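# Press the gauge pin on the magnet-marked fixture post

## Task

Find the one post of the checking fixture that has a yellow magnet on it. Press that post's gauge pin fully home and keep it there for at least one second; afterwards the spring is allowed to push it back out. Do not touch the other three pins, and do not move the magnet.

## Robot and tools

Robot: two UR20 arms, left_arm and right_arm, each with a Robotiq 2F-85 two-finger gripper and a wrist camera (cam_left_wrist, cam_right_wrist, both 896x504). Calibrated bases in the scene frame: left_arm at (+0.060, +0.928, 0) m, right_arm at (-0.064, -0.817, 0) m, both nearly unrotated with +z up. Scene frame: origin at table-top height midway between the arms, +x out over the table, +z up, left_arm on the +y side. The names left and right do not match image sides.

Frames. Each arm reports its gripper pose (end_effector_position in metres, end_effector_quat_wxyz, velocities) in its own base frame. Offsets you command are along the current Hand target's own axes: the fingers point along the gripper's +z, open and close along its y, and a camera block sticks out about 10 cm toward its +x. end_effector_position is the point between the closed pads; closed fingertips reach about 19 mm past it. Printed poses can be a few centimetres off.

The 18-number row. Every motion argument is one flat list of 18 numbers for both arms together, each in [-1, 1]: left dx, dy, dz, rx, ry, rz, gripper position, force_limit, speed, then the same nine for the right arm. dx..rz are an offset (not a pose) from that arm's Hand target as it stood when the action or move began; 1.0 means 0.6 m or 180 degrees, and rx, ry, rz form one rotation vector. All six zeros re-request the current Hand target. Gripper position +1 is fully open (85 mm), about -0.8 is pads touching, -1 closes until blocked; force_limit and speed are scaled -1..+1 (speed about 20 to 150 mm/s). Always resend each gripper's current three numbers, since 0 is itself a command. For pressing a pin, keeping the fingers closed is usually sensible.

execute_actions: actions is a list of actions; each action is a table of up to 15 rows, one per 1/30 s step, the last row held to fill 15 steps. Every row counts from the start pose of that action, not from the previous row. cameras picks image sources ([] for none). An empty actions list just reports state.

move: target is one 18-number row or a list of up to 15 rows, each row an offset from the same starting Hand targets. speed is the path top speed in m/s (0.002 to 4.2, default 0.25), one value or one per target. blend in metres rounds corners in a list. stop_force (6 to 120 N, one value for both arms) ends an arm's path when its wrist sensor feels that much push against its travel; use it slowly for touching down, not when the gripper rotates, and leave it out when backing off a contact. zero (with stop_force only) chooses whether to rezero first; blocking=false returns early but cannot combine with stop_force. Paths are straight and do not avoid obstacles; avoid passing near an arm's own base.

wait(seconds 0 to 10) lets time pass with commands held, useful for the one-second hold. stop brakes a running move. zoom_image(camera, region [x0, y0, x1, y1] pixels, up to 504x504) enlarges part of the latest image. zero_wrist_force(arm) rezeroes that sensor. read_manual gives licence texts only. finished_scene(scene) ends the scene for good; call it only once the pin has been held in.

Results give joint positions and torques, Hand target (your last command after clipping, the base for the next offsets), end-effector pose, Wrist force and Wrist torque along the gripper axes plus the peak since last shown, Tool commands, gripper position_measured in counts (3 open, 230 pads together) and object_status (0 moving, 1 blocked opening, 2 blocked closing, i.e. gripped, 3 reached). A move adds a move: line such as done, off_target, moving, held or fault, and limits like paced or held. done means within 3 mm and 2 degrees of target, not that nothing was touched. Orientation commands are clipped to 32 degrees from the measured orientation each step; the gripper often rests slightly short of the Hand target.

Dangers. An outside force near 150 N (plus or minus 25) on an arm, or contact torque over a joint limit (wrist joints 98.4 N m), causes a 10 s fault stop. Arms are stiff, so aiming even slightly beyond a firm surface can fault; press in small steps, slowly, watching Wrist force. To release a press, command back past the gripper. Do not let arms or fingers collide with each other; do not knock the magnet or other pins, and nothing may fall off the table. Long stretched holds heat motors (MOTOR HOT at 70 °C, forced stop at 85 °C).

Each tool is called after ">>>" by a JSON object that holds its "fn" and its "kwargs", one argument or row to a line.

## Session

>>> {"fn": "execute_actions", "kwargs": {
  "actions": []
}}

Scene clock: 0.00 s.
left_arm: end_effector_position=(+1.6020, +0.5513, +0.3701) position_measured=3 object_status=3 end_effector_quat_wxyz=(-0.049, +0.940, +0.190, +0.279) | right_arm: end_effector_position=(+0.4481, +0.4679, +0.3319) position_measured=3 object_status=3 end_effector_quat_wxyz=(-0.272, +0.502, +0.649, +0.503)
Joint positions: left_arm=[0.193 -0.686 0.985 -2.439 -1.472 -3.319] | right_arm=[4.007 -1.969 -2.772 1.193 2.076 2.519]
Joint velocities: within noise
Joint torques (N m): no reading
Motor temperatures (°C): left_arm=[24 35 26 38 34 34] | right_arm=[28 35 36 37 34 38]
Wrist force (N): no reading
Wrist torque (N m): no reading
Wrist force, peak (N): no reading
Hand target: left_arm +1.6020, +0.5513, +0.3701; -0.049, +0.940, +0.190, +0.279 | right_arm +0.4481, +0.4679, +0.3319; -0.272, +0.502, +0.649, +0.503
Tool commands: left_gripper/position=+1.0 left_gripper/force_limit=+1.0 left_gripper/speed=+1.0 right_gripper/position=+1.0 right_gripper/force_limit=+1.0 right_gripper/speed=+1.0
camera_calibration:
cam_left_wrist: T_world_to_cam=[[0.280319, -0.958405, -0.0536817, 0.116011], [-0.933413, -0.259108, -0.248199, 1.75322], [0.223966, 0.119682, -0.967221, 0.0591923], [0, 0, 0, 1]] pos_world=[1.5907, 0.558373, 0.498626]
cam_right_wrist: T_world_to_cam=[[0.956613, -0.13676, 0.257272, -0.433465], [0.120637, -0.61784, -0.776995, 0.502422], [0.265214, 0.774319, -0.574535, -0.162484], [0, 0, 0, 1]] pos_world=[0.39714, 0.37695, 0.408545]

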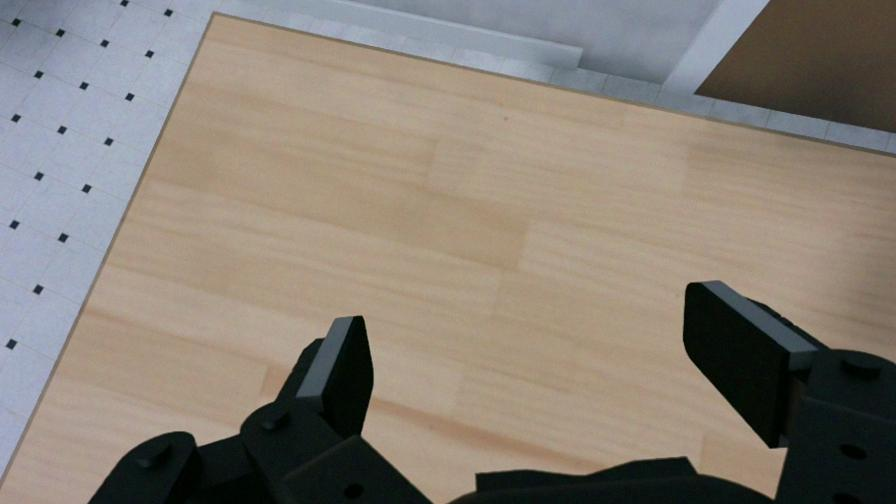

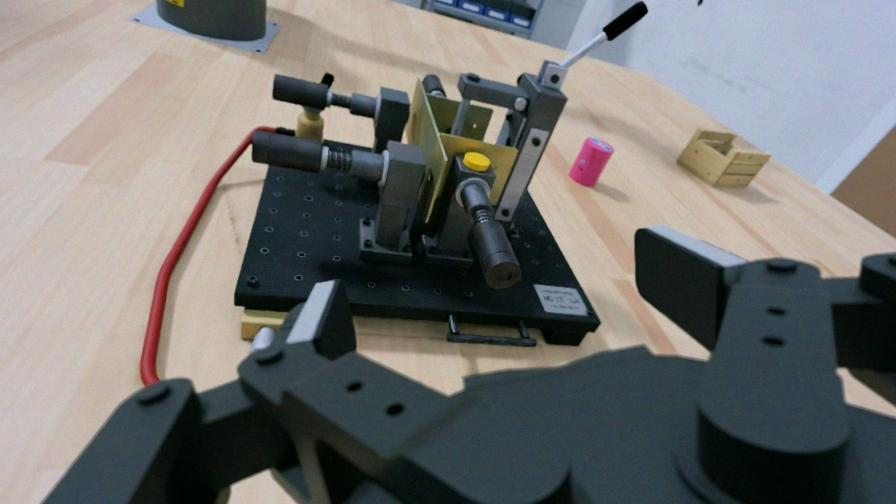

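>>> {"fn": "move", "kwargs": {
  "target": [0,0,0,0,0,0,1,1,1,-0.225,0.0755,0.330,0.111,-0.372,0.071,-0.85,-1,0],
  "speed": 0.35,
  "cameras": ["cam_right_wrist"]
}}

>>> {"fn": "zoom_image", "kwargs": {
  "camera": "cam_right_wrist",
  "region": [350, 50, 700, 350]
}}

Scene clock: 4.83 s.
left_arm: end_effector_position=(+1.6020, +0.5513, +0.3701) position_measured=3 object_status=3 end_effector_quat_wxyz=(-0.049, +0.940, +0.190, +0.279) | right_arm: end_effector_position=(+0.5670, +0.5996, +0.1646) position_measured=232 object_status=3 end_effector_quat_wxyz=(-0.001, +0.707, +0.707, +0.000)
Joint positions: left_arm=[0.193 -0.686 0.985 -2.439 -1.472 -3.319] | right_arm=[4.2 -1.797 -2.253 -0.662 1.572 2.631]
Joint velocities: within noise
Joint torques (N m): left_arm=[4.05 -279.51 -107.78 -11.44 1.82 0.36] | right_arm=[22.38 90.75 90.24 3.66 -4.35 5.79]
Motor temperatures (°C): left_arm=[24 35 26 38 34 34] | right_arm=[28 35 36 37 34 38]
Wrist force (N): left_arm=[0.0 0.0 -0.2] | right_arm=[-1.4 2.3 1.2]
Wrist torque (N m): left_arm=[0.01 0.01 0.00] | right_arm=[1.36 0.46 -0.64]
Wrist force, peak (N): left_arm=[0.7 -0.5 -0.3] | right_arm=[0.9 3.4 1.6]
Hand target: left_arm +1.6020, +0.5513, +0.3701; -0.049, +0.940, +0.190, +0.279 | right_arm +0.5671, +0.5996, +0.1646; -0.001, +0.707, +0.707, +0.000
Off the commanded pose: left_arm 0.000 m, 0 deg | right_arm 0.000 m, 0 deg.
move: done
camera_calibration:
cam_right_wrist: T_world_to_cam=[[0.98395, -0.16448, 0.0691935, -0.454077], [-0.177482, -0.942258, 0.28399, 0.628349], [0.0184875, -0.291712, -0.956327, 0.449827], [0, 0, 0, 1]] pos_world=[0.549994, 0.6486, 0.283156]
Images, in order (width x height): cam_right_wrist 896x504.

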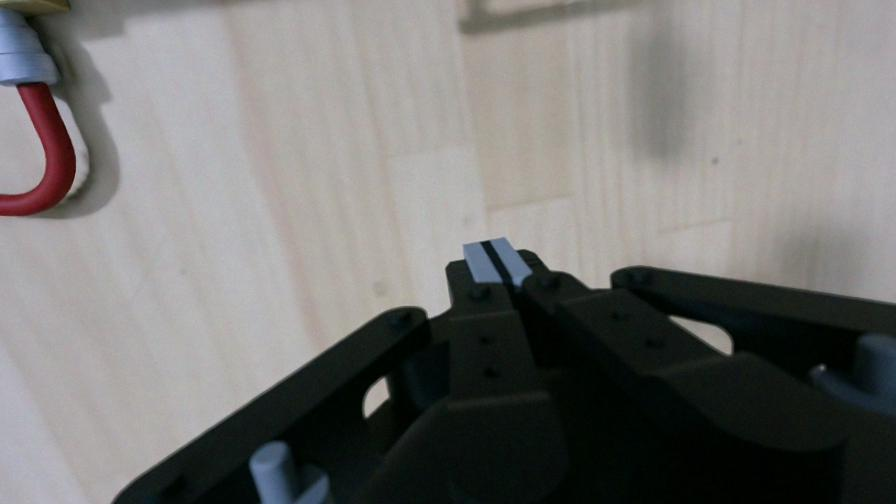

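Scaled by 1.440 from the camera's 896x504 image, which has a finer 1280x720 frame.

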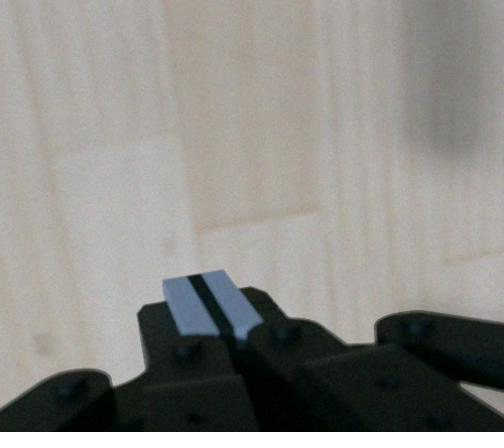

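>>> {"fn": "move", "kwargs": {
  "target": [0,0,0,0,0,0,1,1,1,0.075,0,0,0,0,0,-0.85,-1,0],
  "speed": 0.12,
  "stop_force": 8,
  "cameras": ["cam_right_wrist"]
}}

Scene clock: 6.73 s.
left_arm: end_effector_position=(+1.6020, +0.5513, +0.3701) position_measured=3 object_status=3 end_effector_quat_wxyz=(-0.049, +0.940, +0.190, +0.279) | right_arm: end_effector_position=(+0.5671, +0.6446, +0.1646) position_measured=232 object_status=3 end_effector_quat_wxyz=(-0.001, +0.707, +0.707, +0.000)
Joint positions: left_arm=[0.193 -0.686 0.985 -2.439 -1.472 -3.319] | right_arm=[4.227 -1.829 -2.208 -0.676 1.572 2.657]
Joint velocities: within noise
Joint torques (N m): left_arm=[-1.06 -279.35 -108.77 -11.33 3.23 0.5] | right_arm=[20.28 97.2 84.93 5.13 1.17 5.39]
Motor temperatures (°C): left_arm=[24 35 26 38 34 34] | right_arm=[28 35 36 37 34 38]
Wrist force (N): left_arm=[0.4 0.0 -0.2] | right_arm=[-1.6 2.8 0.3]
Wrist torque (N m): left_arm=[0.02 -0.05 -0.01] | right_arm=[1.48 0.54 -0.66]
Wrist force, peak (N): left_arm=[0.7 -0.2 -0.3] | right_arm=[-2.9 2.3 0.8]
Hand target: left_arm +1.6020, +0.5513, +0.3701; -0.049, +0.940, +0.190, +0.279 | right_arm +0.5671, +0.6446, +0.1646; -0.001, +0.707, +0.707, +0.000
Off the commanded pose: left_arm 0.000 m, 0 deg | right_arm 0.000 m, 0 deg.
move: done
camera_calibration:
cam_right_wrist: T_world_to_cam=[[0.983952, -0.164505, 0.0691148, -0.446718], [-0.177485, -0.942225, 0.284096, 0.670811], [0.0183864, -0.291804, -0.956301, 0.463093], [0, 0, 0, 1]] pos_world=[0.550093, 0.6937, 0.283157]
Images, in order (width x height): cam_right_wrist 896x504.

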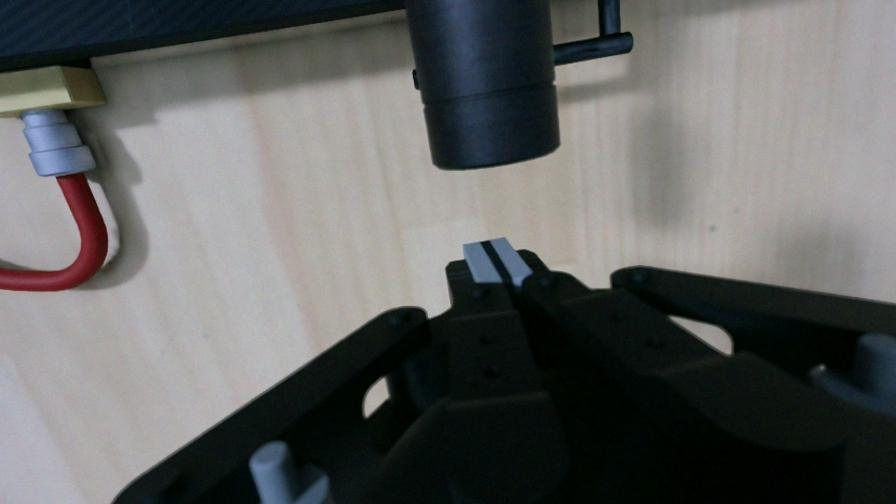

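>>> {"fn": "move", "kwargs": {
  "target": [0,0,0,0,0,0,1,1,1,0.08,0.010,0,0,0,0,-0.85,-1,0],
  "speed": 0.05,
  "stop_force": 8,
  "cameras": ["cam_right_wrist"]
}}

Scene clock: 10.60 s.
left_arm: end_effector_position=(+1.6020, +0.5513, +0.3701) position_measured=3 object_status=3 end_effector_quat_wxyz=(-0.049, +0.940, +0.190, +0.279) | right_arm: end_effector_position=(+0.5703, +0.6700, +0.1646) position_measured=232 object_status=3 end_effector_quat_wxyz=(-0.001, +0.707, +0.707, +0.000)
Joint positions: left_arm=[0.193 -0.686 0.985 -2.439 -1.472 -3.319] | right_arm=[4.237 -1.848 -2.178 -0.686 1.572 2.667]
Joint velocities: within noise
Joint torques (N m): left_arm=[3.17 -282.72 -111.91 -10.83 3.92 1.96] | right_arm=[-22.3 146.2 62.09 13.6 3.24 -7.31]
Motor temperatures (°C): left_arm=[24 35 26 38 34 34] | right_arm=[28 35 36 37 34 38]
Wrist force (N): left_arm=[0.4 -0.1 0.1] | right_arm=[-1.6 2.5 0.1]
Wrist torque (N m): left_arm=[-0.01 -0.06 0.00] | right_arm=[1.40 0.53 -0.67]
Wrist force, peak (N): left_arm=[0.7 -0.3 -0.3] | right_arm=[-7.4 3.6 0.0]
Hand target: left_arm +1.6020, +0.5513, +0.3701; -0.049, +0.940, +0.190, +0.279 | right_arm +0.5703, +0.6700, +0.1646; -0.001, +0.707, +0.707, +0.000 (not the last commanded pose)
Off the commanded pose: left_arm 0.000 m, 0 deg | right_arm 0.023 m, 0 deg.
move: contact (right_arm)
camera_calibration:
cam_right_wrist: T_world_to_cam=[[0.983949, -0.164483, 0.0692109, -0.445632], [-0.177491, -0.942229, 0.284079, 0.695306], [0.0184864, -0.291803, -0.9563, 0.470392], [0, 0, 0, 1]] pos_world=[0.553194, 0.7191, 0.283157]
Images, in order (width x height): cam_right_wrist 896x504.

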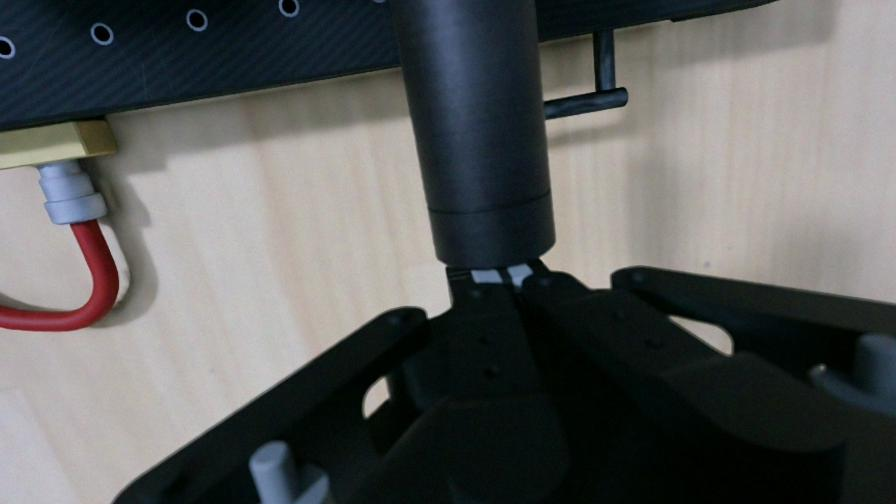

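>>> {"fn": "move", "kwargs": {
  "target": [0,0,0,0,0,0,1,1,1,0.023,0.001,0,0,0,0,-0.85,-1,0],
  "speed": 0.03,
  "stop_force": 45,
  "cameras": []
}}

>>> {"fn": "move", "kwargs": {
  "target": [0,0,0,0,0,0,1,1,1,0.015,0.0,0,0,0,0,-0.85,-1,0],
  "speed": 0.006,
  "stop_force": 65,
  "zero": false,
  "cameras": ["cam_right_wrist"]
}}

Scene clock: 12.30 s.
left_arm: end_effector_position=(+1.6020, +0.5513, +0.3701) position_measured=3 object_status=3 end_effector_quat_wxyz=(-0.049, +0.940, +0.190, +0.279) | right_arm: end_effector_position=(+0.5709, +0.6838, +0.1646) position_measured=232 object_status=3 end_effector_quat_wxyz=(-0.001, +0.707, +0.707, +0.000)
Joint positions: left_arm=[0.193 -0.686 0.985 -2.439 -1.472 -3.319] | right_arm=[4.244 -1.858 -2.163 -0.691 1.572 2.674]
Joint velocities: within noise
Joint torques (N m): left_arm=[5.2 -283.19 -112.24 -10.94 4.45 1.08] | right_arm=[26.82 103.2 96.81 9.51 4.03 6.03]
Motor temperatures (°C): left_arm=[24 35 26 38 34 34] | right_arm=[28 35 36 37 34 38]
Wrist force (N): left_arm=[0.5 -0.1 -0.2] | right_arm=[-12.9 -0.4 0.6]
Wrist torque (N m): left_arm=[-0.02 -0.07 -0.01] | right_arm=[1.33 0.64 -0.75]
Wrist force, peak (N): left_arm=[0.4 -0.5 -0.2] | right_arm=[-13.2 -0.8 0.4]
Hand target: left_arm +1.6020, +0.5513, +0.3701; -0.049, +0.940, +0.190, +0.279 | right_arm +0.5709, +0.6838, +0.1646; -0.001, +0.707, +0.707, +0.000
Off the commanded pose: left_arm 0.000 m, 0 deg | right_arm 0.000 m, 0 deg.
move: done
No camera images: "cameras" was empty.

Scene clock: 14.43 s.
left_arm: end_effector_position=(+1.6020, +0.5513, +0.3701) position_measured=3 object_status=3 end_effector_quat_wxyz=(-0.049, +0.940, +0.190, +0.279) | right_arm: end_effector_position=(+0.5708, +0.6909, +0.1645) position_measured=232 object_status=3 end_effector_quat_wxyz=(+0.000, +0.707, +0.707, -0.001)
Joint positions: left_arm=[0.193 -0.686 0.985 -2.439 -1.472 -3.319] | right_arm=[4.248 -1.863 -2.156 -0.694 1.572 2.678]
Joint velocities: within noise
Joint torques (N m): left_arm=[6.14 -288.4 -114.69 -11.45 5.12 2.1] | right_arm=[23.42 141.91 101.92 30.98 13.36 -5.32]
Motor temperatures (°C): left_arm=[24 35 26 38 34 34] | right_arm=[28 35 36 37 34 38]
Wrist force (N): left_arm=[0.2 0.1 0.0] | right_arm=[-67.3 6.5 -11.5]
Wrist torque (N m): left_arm=[0.02 -0.02 -0.01] | right_arm=[1.41 1.20 -0.91]
Wrist force, peak (N): left_arm=[0.7 -0.1 0.2] | right_arm=[-79.3 1.5 -17.4]
Hand target: left_arm +1.6020, +0.5513, +0.3701; -0.049, +0.940, +0.190, +0.279 | right_arm +0.5708, +0.6909, +0.1645; +0.000, +0.707, +0.707, -0.001 (not the last commanded pose)
Off the commanded pose: left_arm 0.000 m, 0 deg | right_arm 0.002 m, 0 deg.
move: contact (right_arm)
camera_calibration:
cam_right_wrist: T_world_to_cam=[[0.983936, -0.164607, 0.069103, -0.442648], [-0.177584, -0.942114, 0.284402, 0.715007], [0.0182884, -0.292105, -0.956211, 0.476693], [0, 0, 0, 1]] pos_world=[0.553793, 0.74, 0.283058]
Images, in order (width x height): cam_right_wrist 896x504.

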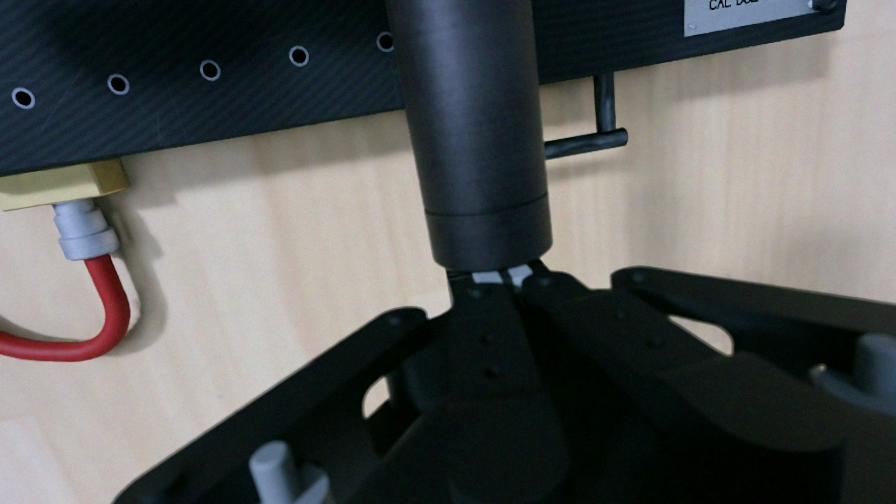

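>>> {"fn": "wait", "kwargs": {
  "seconds": 1.1,
  "cameras": []
}}

>>> {"fn": "move", "kwargs": {
  "target": [0,0,0,0,0,0,1,1,1,-0.15,0,0,0,0,0,-0.85,-1,0],
  "speed": 0.08,
  "cameras": ["cam_right_wrist"]
}}

>>> {"fn": "finished_scene", "kwargs": {
  "scene": 2
}}

Scene clock: 15.73 s.
left_arm: end_effector_position=(+1.6020, +0.5513, +0.3701) position_measured=3 object_status=3 end_effector_quat_wxyz=(-0.049, +0.940, +0.190, +0.279) | right_arm: end_effector_position=(+0.5708, +0.6909, +0.1645) position_measured=232 object_status=3 end_effector_quat_wxyz=(-0.001, +0.707, +0.707, -0.001)
Joint positions: left_arm=[0.193 -0.686 0.985 -2.439 -1.472 -3.319] | right_arm=[4.248 -1.863 -2.156 -0.694 1.572 2.678]
Joint velocities: within noise
Joint torques (N m): left_arm=[11.07 -284.88 -114.76 -11.57 5.2 2.02] | right_arm=[15.7 150.31 105.28 26.95 15.69 -6.99]
Motor temperatures (°C): left_arm=[24 35 26 38 34 34] | right_arm=[28 35 36 37 34 38]
Wrist force (N): left_arm=[0.2 -0.1 -0.3] | right_arm=[-61.0 7.0 -4.2]
Wrist torque (N m): left_arm=[-0.01 -0.03 0.00] | right_arm=[1.38 1.08 -0.88]
Wrist force, peak (N): left_arm=[0.5 -0.4 -0.4] | right_arm=[-67.0 6.7 -10.8]
Hand target: left_arm +1.6020, +0.5513, +0.3701; -0.049, +0.940, +0.190, +0.279 | right_arm +0.5708, +0.6909, +0.1645; +0.000, +0.707, +0.707, -0.001 (not the last commanded pose)
Tool commands: left_gripper/position=+1.0 left_gripper/force_limit=+1.0 left_gripper/speed=+1.0 right_gripper/position=-0.85 right_gripper/force_limit=-1.0 right_gripper/speed=+0.0
Off the commanded pose: left_arm 0.000 m, 0 deg | right_arm 0.002 m, 0 deg.
wait: 1.10 s; at rest from the start
No camera images: "cameras" was empty.

Scene clock: 17.27 s.
left_arm: end_effector_position=(+1.6020, +0.5513, +0.3701) position_measured=3 object_status=3 end_effector_quat_wxyz=(-0.049, +0.940, +0.190, +0.279) | right_arm: end_effector_position=(+0.5708, +0.6011, +0.1645) position_measured=232 object_status=3 end_effector_quat_wxyz=(+0.000, +0.707, +0.707, -0.001)
Joint positions: left_arm=[0.193 -0.686 0.985 -2.439 -1.472 -3.319] | right_arm=[4.197 -1.801 -2.248 -0.664 1.572 2.627]
Joint velocities: within noise
Joint torques (N m): left_arm=[7.44 -288.41 -118.53 -11.48 5.09 2.11] | right_arm=[-27.84 135.73 55.64 15.96 -3.09 -7]
Motor temperatures (°C): left_arm=[24 35 26 38 34 34] | right_arm=[28 35 36 37 34 38]
Wrist force (N): left_arm=[0.2 0.1 -0.3] | right_arm=[0.3 1.6 2.4]
Wrist torque (N m): left_arm=[0.03 -0.02 0.00] | right_arm=[1.22 0.16 -0.64]
Wrist force, peak (N): left_arm=[0.6 0.1 -0.2] | right_arm=[-60.5 7.0 -3.5]
Hand target: left_arm +1.6020, +0.5513, +0.3701; -0.049, +0.940, +0.190, +0.279 | right_arm +0.5707, +0.6009, +0.1645; +0.000, +0.707, +0.707, -0.001
Off the commanded pose: left_arm 0.000 m, 0 deg | right_arm 0.000 m, 0 deg.
move: done
camera_calibration:
cam_right_wrist: T_world_to_cam=[[0.983953, -0.164514, 0.0690736, -0.457393], [-0.177487, -0.94213, 0.284411, 0.630342], [0.0182866, -0.292107, -0.956211, 0.450466], [0, 0, 0, 1]] pos_world=[0.553693, 0.6502, 0.283058]
Images, in order (width x height): cam_right_wrist 896x504.

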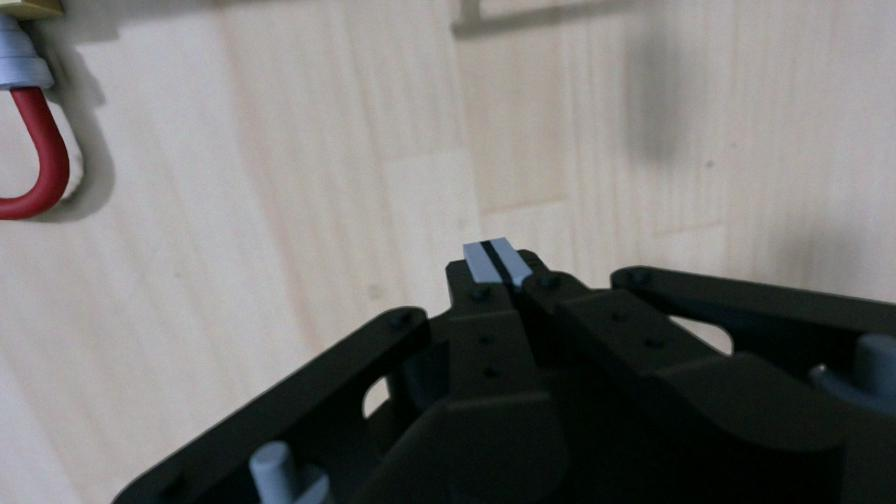

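The scene is finished: the task was done.


## Next scene

The same job, from a new start.

>>> {"fn": "execute_actions", "kwargs": {
  "actions": []
}}

Scene clock: 0.00 s.
left_arm: end_effector_position=(+0.3071, -0.4220, +0.1602) position_measured=3 object_status=3 end_effector_quat_wxyz=(+0.066, +0.956, -0.074, +0.275) | right_arm: end_effector_position=(+0.4900, -0.3027, +0.2369) position_measured=3 object_status=3 end_effector_quat_wxyz=(+0.548, -0.467, -0.511, -0.471)
Joint positions: left_arm=[-1.763 -1.739 2.857 -2.766 -1.003 1.555] | right_arm=[2.511 -2.074 -2.06 -2.212 2.389 -0.015]
Joint velocities: within noise
Joint torques (N m): no reading
Motor temperatures (°C): left_arm=[24 35 26 38 34 33] | right_arm=[28 35 35 36 33 38]
Wrist force (N): no reading
Wrist torque (N m): no reading
Wrist force, peak (N): no reading
Hand target: left_arm +0.3071, -0.4220, +0.1602; +0.066, +0.956, -0.074, +0.275 | right_arm +0.4900, -0.3027, +0.2369; +0.548, -0.467, -0.511, -0.471
Tool commands: left_gripper/position=+1.0 left_gripper/force_limit=+1.0 left_gripper/speed=+1.0 right_gripper/position=+1.0 right_gripper/force_limit=+1.0 right_gripper/speed=+1.0
camera_calibration:
cam_left_wrist: T_world_to_cam=[[-0.285835, -0.958093, 0.0188626, -0.30276], [-0.929607, 0.27245, -0.248197, 0.463413], [0.232657, -0.0884782, -0.968526, 0.172428], [0, 0, 0, 1]] pos_world=[0.304136, -0.401073, 0.28773]
cam_right_wrist: T_world_to_cam=[[0.978979, 0.0562001, -0.196068, -0.399553], [-0.174505, -0.266853, -0.947807, 0.238768], [-0.105588, 0.962097, -0.251436, 0.530477], [0, 0, 0, 1]] pos_world=[0.488832, -0.424199, 0.281347]

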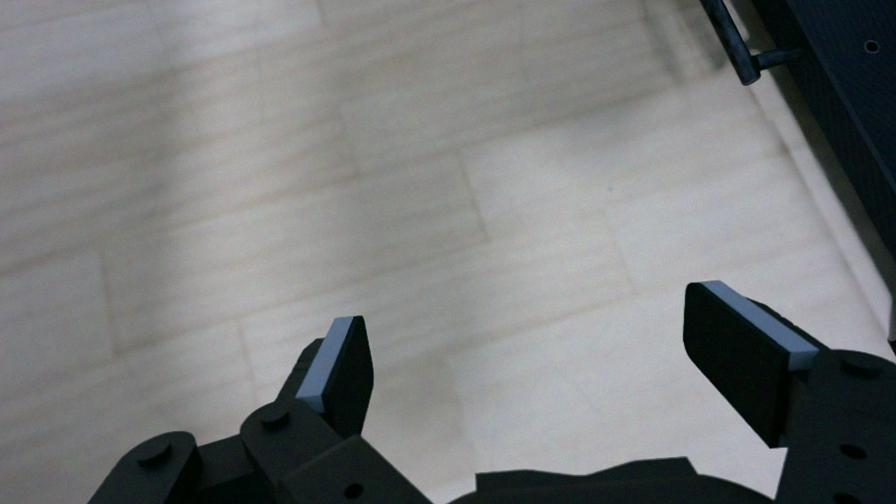

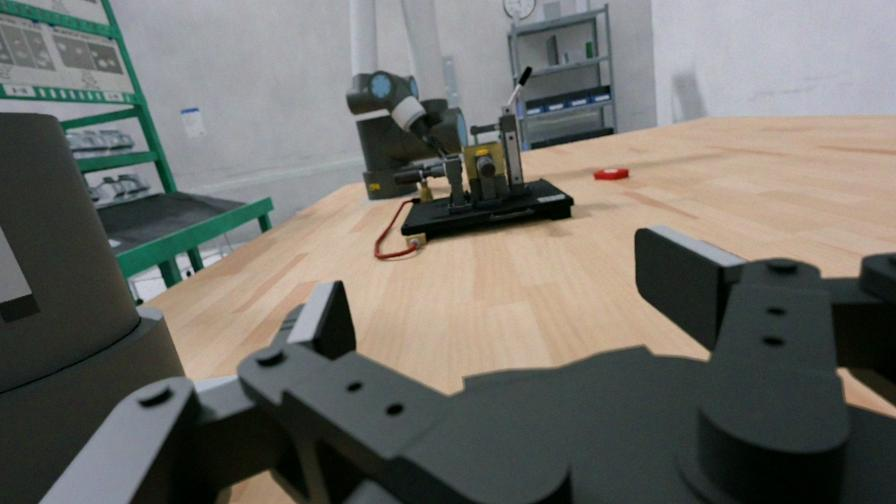

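>>> {"fn": "zoom_image", "kwargs": {
  "camera": "cam_right_wrist",
  "region": [350, 50, 610, 270]
}}

Scaled by 1.938 from the camera's 896x504 image, which has a finer 1280x720 frame.

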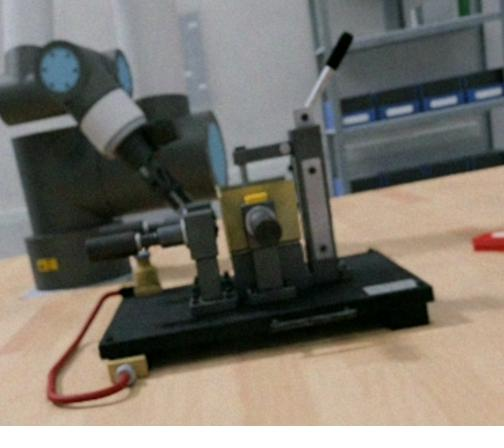

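>>> {"fn": "move", "kwargs": {
  "target": [0,0,0,0,0,0,1,1,1,0.135,0.351,0.725,0.056,-0.083,0,-0.85,-1,0],
  "speed": 0.35,
  "cameras": ["cam_right_wrist"]
}}

>>> {"fn": "zoom_image", "kwargs": {
  "camera": "cam_right_wrist",
  "region": [300, 50, 660, 300]
}}

Scene clock: 3.33 s.
left_arm: end_effector_position=(+0.3071, -0.4220, +0.1602) position_measured=3 object_status=3 end_effector_quat_wxyz=(+0.066, +0.956, -0.074, +0.275) | right_arm: end_effector_position=(+0.6495, +0.1512, +0.3300) position_measured=232 object_status=3 end_effector_quat_wxyz=(-0.515, +0.474, +0.617, +0.360)
Joint positions: left_arm=[-1.763 -1.739 2.857 -2.766 -1.003 1.555] | right_arm=[3.193 -1.768 -2.249 -1.561 2.812 0.724]
Joint velocities: within noise
Joint torques (N m): left_arm=[1.53 -10.9 -54.78 -9.43 3.39 -0.84] | right_arm=[18.2 120.48 56.78 11.49 2.06 6.46]
Motor temperatures (°C): left_arm=[24 35 26 38 34 33] | right_arm=[28 35 35 36 33 38]
Wrist force (N): left_arm=[0.1 -0.1 -0.2] | right_arm=[0.1 0.5 1.6]
Wrist torque (N m): left_arm=[-0.01 -0.01 0.00] | right_arm=[0.47 0.00 -0.11]
Wrist force, peak (N): left_arm=[0.1 -0.4 -0.4] | right_arm=[1.2 3.4 4.2]
Hand target: left_arm +0.3071, -0.4220, +0.1602; +0.066, +0.956, -0.074, +0.275 | right_arm +0.6494, +0.1512, +0.3300; -0.515, +0.474, +0.617, +0.359
Off the commanded pose: left_arm 0.000 m, 0 deg | right_arm 0.000 m, 0 deg.
move: done
camera_calibration:
cam_right_wrist: T_world_to_cam=[[0.963965, 0.186911, -0.189303, -0.575158], [-0.066941, -0.518267, -0.852595, 0.412644], [-0.257469, 0.834544, -0.48708, 0.329784], [0, 0, 0, 1]] pos_world=[0.666964, 0.046144, 0.40357]
Images, in order (width x height): cam_right_wrist 896x504.

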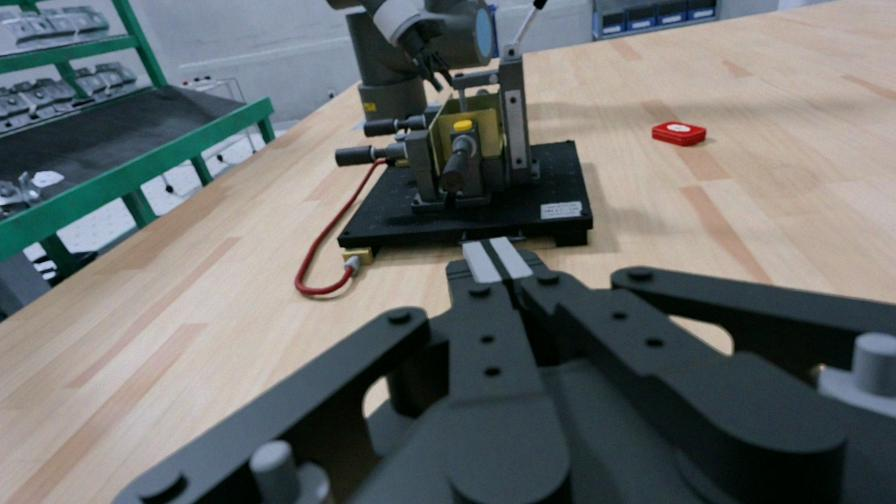

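Scaled by 1.400 from the camera's 896x504 image, which has a finer 1280x720 frame.

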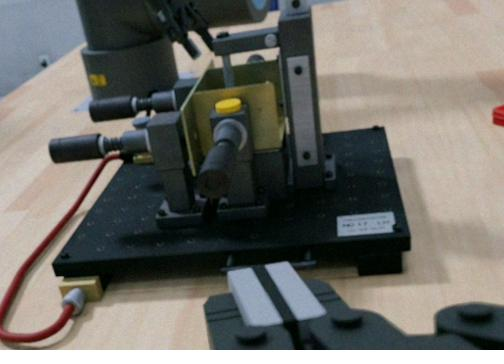

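>>> {"fn": "move", "kwargs": {
  "target": [0,0,0,0,0,0,1,1,1,-0.105,0.031,0.813,-0.0755,-0.427,0.0697,-0.85,-1,0],
  "speed": 0.35,
  "cameras": ["cam_right_wrist"]
}}

Scene clock: 8.17 s.
left_arm: end_effector_position=(+0.3071, -0.4220, +0.1602) position_measured=3 object_status=3 end_effector_quat_wxyz=(+0.066, +0.956, -0.074, +0.275) | right_arm: end_effector_position=(+0.5245, +0.5977, +0.1651) position_measured=232 object_status=3 end_effector_quat_wxyz=(+0.000, +0.707, +0.708, -0.001)
Joint positions: left_arm=[-1.763 -1.739 2.857 -2.766 -1.003 1.555] | right_arm=[4.247 -1.768 -2.293 -0.652 1.572 2.675]
Joint velocities: within noise
Joint torques (N m): left_arm=[6 -9.76 -61.43 -7.8 4.01 -0.94] | right_arm=[20.02 79.43 83.09 4.64 -3.66 5.68]
Motor temperatures (°C): left_arm=[24 35 26 38 34 33] | right_arm=[28 35 35 36 33 38]
Wrist force (N): left_arm=[0.0 -0.1 0.0] | right_arm=[-0.5 2.6 1.4]
Wrist torque (N m): left_arm=[-0.02 0.01 0.00] | right_arm=[1.53 0.03 -0.44]
Wrist force, peak (N): left_arm=[0.4 0.1 -0.4] | right_arm=[4.1 1.8 2.2]
Hand target: left_arm +0.3071, -0.4220, +0.1602; +0.066, +0.956, -0.074, +0.275 | right_arm +0.5245, +0.5978, +0.1650; +0.000, +0.707, +0.708, -0.001
Off the commanded pose: left_arm 0.000 m, 0 deg | right_arm 0.000 m, 0 deg.
move: done
camera_calibration:
cam_right_wrist: T_world_to_cam=[[0.984282, -0.162452, 0.0692686, -0.413895], [-0.175573, -0.942439, 0.284574, 0.617945], [0.0190517, -0.292263, -0.956148, 0.450495], [0, 0, 0, 1]] pos_world=[0.507302, 0.6468, 0.283559]
Images, in order (width x height): cam_right_wrist 896x504.

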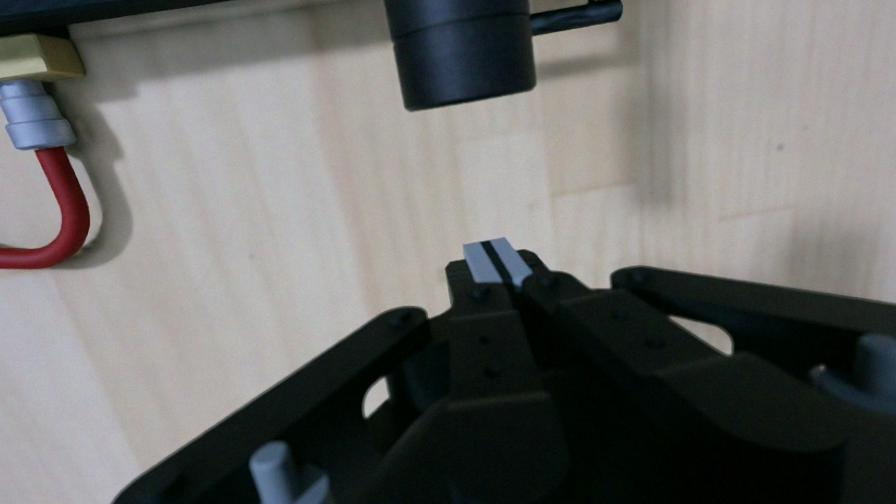

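>>> {"fn": "move", "kwargs": {
  "target": [
    [0,0,0,0,0,0,1,1,1,0.04,-0.0067,0,0,0,0,-0.85,-1,0],
    [0,0,0,0,0,0,1,1,1,0.11,-0.0067,0,0,0,0,-0.85,-1,0]
  ],
  "speed": [0.1,0.05],
  "stop_force": 8,
  "cameras": ["cam_right_wrist"]
}}

Scene clock: 10.63 s.
left_arm: end_effector_position=(+0.3071, -0.4220, +0.1602) position_measured=3 object_status=3 end_effector_quat_wxyz=(+0.066, +0.956, -0.074, +0.275) | right_arm: end_effector_position=(+0.5204, +0.6383, +0.1651) position_measured=232 object_status=3 end_effector_quat_wxyz=(+0.000, +0.707, +0.708, -0.001)
Joint positions: left_arm=[-1.763 -1.739 2.857 -2.766 -1.003 1.555] | right_arm=[4.275 -1.795 -2.255 -0.663 1.572 2.703]
Joint velocities: within noise
Joint torques (N m): left_arm=[6.1 -5.98 -60.39 -7.55 3.32 -1.42] | right_arm=[-19.58 127.73 57.75 11.45 2.04 -7.31]
Motor temperatures (°C): left_arm=[24 35 26 38 34 33] | right_arm=[28 35 35 36 33 38]
Wrist force (N): left_arm=[0.0 -0.3 0.2] | right_arm=[-1.5 2.1 2.0]
Wrist torque (N m): left_arm=[-0.05 0.00 0.00] | right_arm=[1.50 0.28 -0.37]
Wrist force, peak (N): left_arm=[0.1 -0.2 -0.4] | right_arm=[-9.1 1.6 1.5]
Hand target: left_arm +0.3071, -0.4220, +0.1602; +0.066, +0.956, -0.074, +0.275 | right_arm +0.5204, +0.6383, +0.1651; +0.000, +0.707, +0.708, -0.001 (not the last commanded pose)
Off the commanded pose: left_arm 0.000 m, 0 deg | right_arm 0.026 m, 0 deg.
move: contact (right_arm); path passed 1 of 2 targets
camera_calibration:
cam_right_wrist: T_world_to_cam=[[0.984281, -0.162411, 0.0693748, -0.403339], [-0.175566, -0.942418, 0.284647, 0.655355], [0.0191502, -0.292353, -0.956119, 0.462414], [0, 0, 0, 1]] pos_world=[0.503202, 0.6873, 0.283559]
Images, in order (width x height): cam_right_wrist 896x504.

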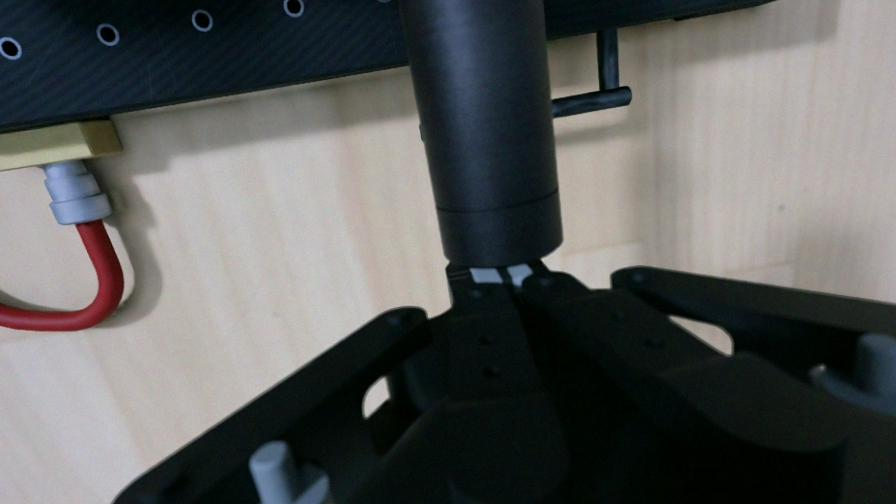

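>>> {"fn": "move", "kwargs": {
  "target": [0,0,0,0,0,0,1,1,1,0.027,0,0,0,0,0,-0.85,-1,0],
  "speed": 0.03,
  "stop_force": 45,
  "cameras": []
}}

>>> {"fn": "move", "kwargs": {
  "target": [0,0,0,0,0,0,1,1,1,0.015,0.0,0,0,0,0,-0.85,-1,0],
  "speed": 0.006,
  "stop_force": 60,
  "zero": false,
  "cameras": ["cam_right_wrist"]
}}

>>> {"fn": "wait", "kwargs": {
  "seconds": 1.1,
  "cameras": []
}}

Scene clock: 12.30 s.
left_arm: end_effector_position=(+0.3071, -0.4220, +0.1602) position_measured=3 object_status=3 end_effector_quat_wxyz=(+0.066, +0.956, -0.074, +0.275) | right_arm: end_effector_position=(+0.5204, +0.6545, +0.1651) position_measured=232 object_status=3 end_effector_quat_wxyz=(+0.000, +0.707, +0.708, -0.001)
Joint positions: left_arm=[-1.763 -1.739 2.857 -2.766 -1.003 1.555] | right_arm=[4.283 -1.807 -2.238 -0.668 1.572 2.711]
Joint velocities: within noise
Joint torques (N m): left_arm=[10.99 -6.39 -61.82 -6.98 3.89 -1] | right_arm=[25.08 96.28 92.08 11.3 2.94 6.01]
Motor temperatures (°C): left_arm=[24 35 26 38 34 33] | right_arm=[28 35 35 36 33 38]
Wrist force (N): left_arm=[-0.1 -0.2 -0.1] | right_arm=[-12.9 -0.1 1.5]
Wrist torque (N m): left_arm=[-0.04 0.03 0.00] | right_arm=[1.56 0.34 -0.46]
Wrist force, peak (N): left_arm=[0.5 0.1 -0.3] | right_arm=[-13.3 -0.2 0.9]
Hand target: left_arm +0.3071, -0.4220, +0.1602; +0.066, +0.956, -0.074, +0.275 | right_arm +0.5204, +0.6545, +0.1651; +0.000, +0.707, +0.708, -0.001
Off the commanded pose: left_arm 0.000 m, 0 deg | right_arm 0.000 m, 0 deg.
move: done
No camera images: "cameras" was empty.

Scene clock: 14.03 s.
left_arm: end_effector_position=(+0.3071, -0.4220, +0.1602) position_measured=3 object_status=3 end_effector_quat_wxyz=(+0.066, +0.956, -0.074, +0.275) | right_arm: end_effector_position=(+0.5203, +0.6589, +0.1649) position_measured=232 object_status=3 end_effector_quat_wxyz=(+0.000, +0.707, +0.707, -0.001)
Joint positions: left_arm=[-1.763 -1.739 2.857 -2.766 -1.003 1.555] | right_arm=[4.285 -1.811 -2.233 -0.67 1.572 2.714]
Joint velocities: within noise
Joint torques (N m): left_arm=[8.16 -9.9 -65.5 -6.69 4.1 -0.69] | right_arm=[17.63 126.5 100.71 29.84 11.95 -5.44]
Motor temperatures (°C): left_arm=[24 35 26 38 34 33] | right_arm=[28 35 35 36 33 38]
Wrist force (N): left_arm=[-0.1 0.1 -0.2] | right_arm=[-58.3 8.6 -4.9]
Wrist torque (N m): left_arm=[0.01 0.03 0.00] | right_arm=[1.66 0.75 -0.59]
Wrist force, peak (N): left_arm=[0.2 -0.1 -0.5] | right_arm=[-71.5 2.5 -13.6]
Hand target: left_arm +0.3071, -0.4220, +0.1602; +0.066, +0.956, -0.074, +0.275 | right_arm +0.5203, +0.6589, +0.1649; +0.000, +0.707, +0.707, -0.001 (not the last commanded pose)
Off the commanded pose: left_arm 0.000 m, 0 deg | right_arm 0.005 m, 0 deg.
move: contact (right_arm)
camera_calibration:
cam_right_wrist: T_world_to_cam=[[0.984282, -0.162451, 0.069272, -0.39989], [-0.175584, -0.942261, 0.285157, 0.674766], [0.0189483, -0.292838, -0.955974, 0.46871], [0, 0, 0, 1]] pos_world=[0.503201, 0.708099, 0.283361]
Images, in order (width x height): cam_right_wrist 896x504.

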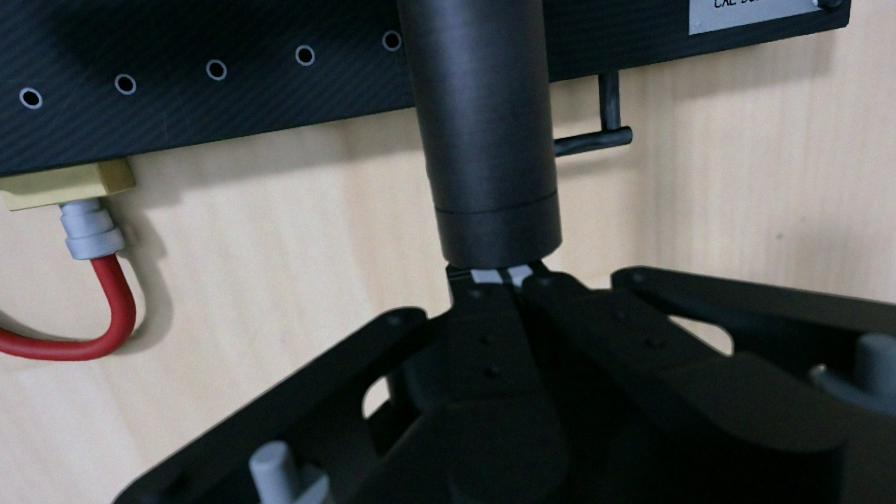

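Scene clock: 15.13 s.
left_arm: end_effector_position=(+0.3071, -0.4220, +0.1602) position_measured=3 object_status=3 end_effector_quat_wxyz=(+0.066, +0.956, -0.074, +0.275) | right_arm: end_effector_position=(+0.5203, +0.6589, +0.1649) position_measured=232 object_status=3 end_effector_quat_wxyz=(+0.000, +0.707, +0.707, -0.001)
Joint positions: left_arm=[-1.763 -1.739 2.857 -2.766 -1.003 1.555] | right_arm=[4.285 -1.811 -2.233 -0.67 1.572 2.713]
Joint velocities: within noise
Joint torques (N m): left_arm=[11.81 -6.34 -66.29 -7.34 4.62 -0.64] | right_arm=[14.79 130.45 101.25 27.11 13.69 -5.71]
Motor temperatures (°C): left_arm=[24 35 26 38 34 33] | right_arm=[28 35 35 36 33 38]
Wrist force (N): left_arm=[0.1 -0.1 -0.2] | right_arm=[-53.4 8.0 1.0]
Wrist torque (N m): left_arm=[-0.01 -0.01 0.01] | right_arm=[1.64 0.66 -0.58]
Wrist force, peak (N): left_arm=[0.0 0.4 -0.3] | right_arm=[-58.1 8.7 -4.0]
Hand target: left_arm +0.3071, -0.4220, +0.1602; +0.066, +0.956, -0.074, +0.275 | right_arm +0.5203, +0.6589, +0.1649; +0.000, +0.707, +0.707, -0.001 (not the last commanded pose)
Tool commands: left_gripper/position=+1.0 left_gripper/force_limit=+1.0 left_gripper/speed=+1.0 right_gripper/position=-0.85 right_gripper/force_limit=-1.0 right_gripper/speed=+0.0
Off the commanded pose: left_arm 0.000 m, 0 deg | right_arm 0.005 m, 0 deg.
wait: 1.10 s; at rest by 0.17 s
No camera images: "cameras" was empty.

>>> {"fn": "move", "kwargs": {
  "target": [0,0,0,0,0,0,1,1,1,-0.1,0,0,0,0,0,-0.85,-1,0],
  "speed": 0.08,
  "cameras": []
}}

>>> {"fn": "finished_scene", "kwargs": {
  "scene": 3
}}

Scene clock: 16.43 s.
left_arm: end_effector_position=(+0.3071, -0.4220, +0.1602) position_measured=3 object_status=3 end_effector_quat_wxyz=(+0.066, +0.956, -0.074, +0.275) | right_arm: end_effector_position=(+0.5204, +0.5991, +0.1650) position_measured=232 object_status=3 end_effector_quat_wxyz=(+0.000, +0.707, +0.707, -0.001)
Joint positions: left_arm=[-1.763 -1.739 2.857 -2.766 -1.003 1.555] | right_arm=[4.253 -1.767 -2.295 -0.652 1.572 2.681]
Joint velocities: within noise
Joint torques (N m): left_arm=[13.25 -8.38 -65.3 -7.3 4.81 -0.32] | right_arm=[-21.39 120.13 57.7 14.53 -2.87 -5.89]
Motor temperatures (°C): left_arm=[24 35 26 38 34 33] | right_arm=[28 35 35 36 33 38]
Wrist force (N): left_arm=[0.2 0.1 -0.1] | right_arm=[-1.0 1.8 1.6]
Wrist torque (N m): left_arm=[0.03 -0.04 0.00] | right_arm=[1.37 0.10 -0.45]
Wrist force, peak (N): left_arm=[0.0 0.2 -0.4] | right_arm=[-53.3 8.1 1.5]
Hand target: left_arm +0.3071, -0.4220, +0.1602; +0.066, +0.956, -0.074, +0.275 | right_arm +0.5204, +0.5989, +0.1650; +0.000, +0.707, +0.707, -0.001
Off the commanded pose: left_arm 0.000 m, 0 deg | right_arm 0.000 m, 0 deg.
move: done
No camera images: "cameras" was empty.

The scene is finished: the task was done.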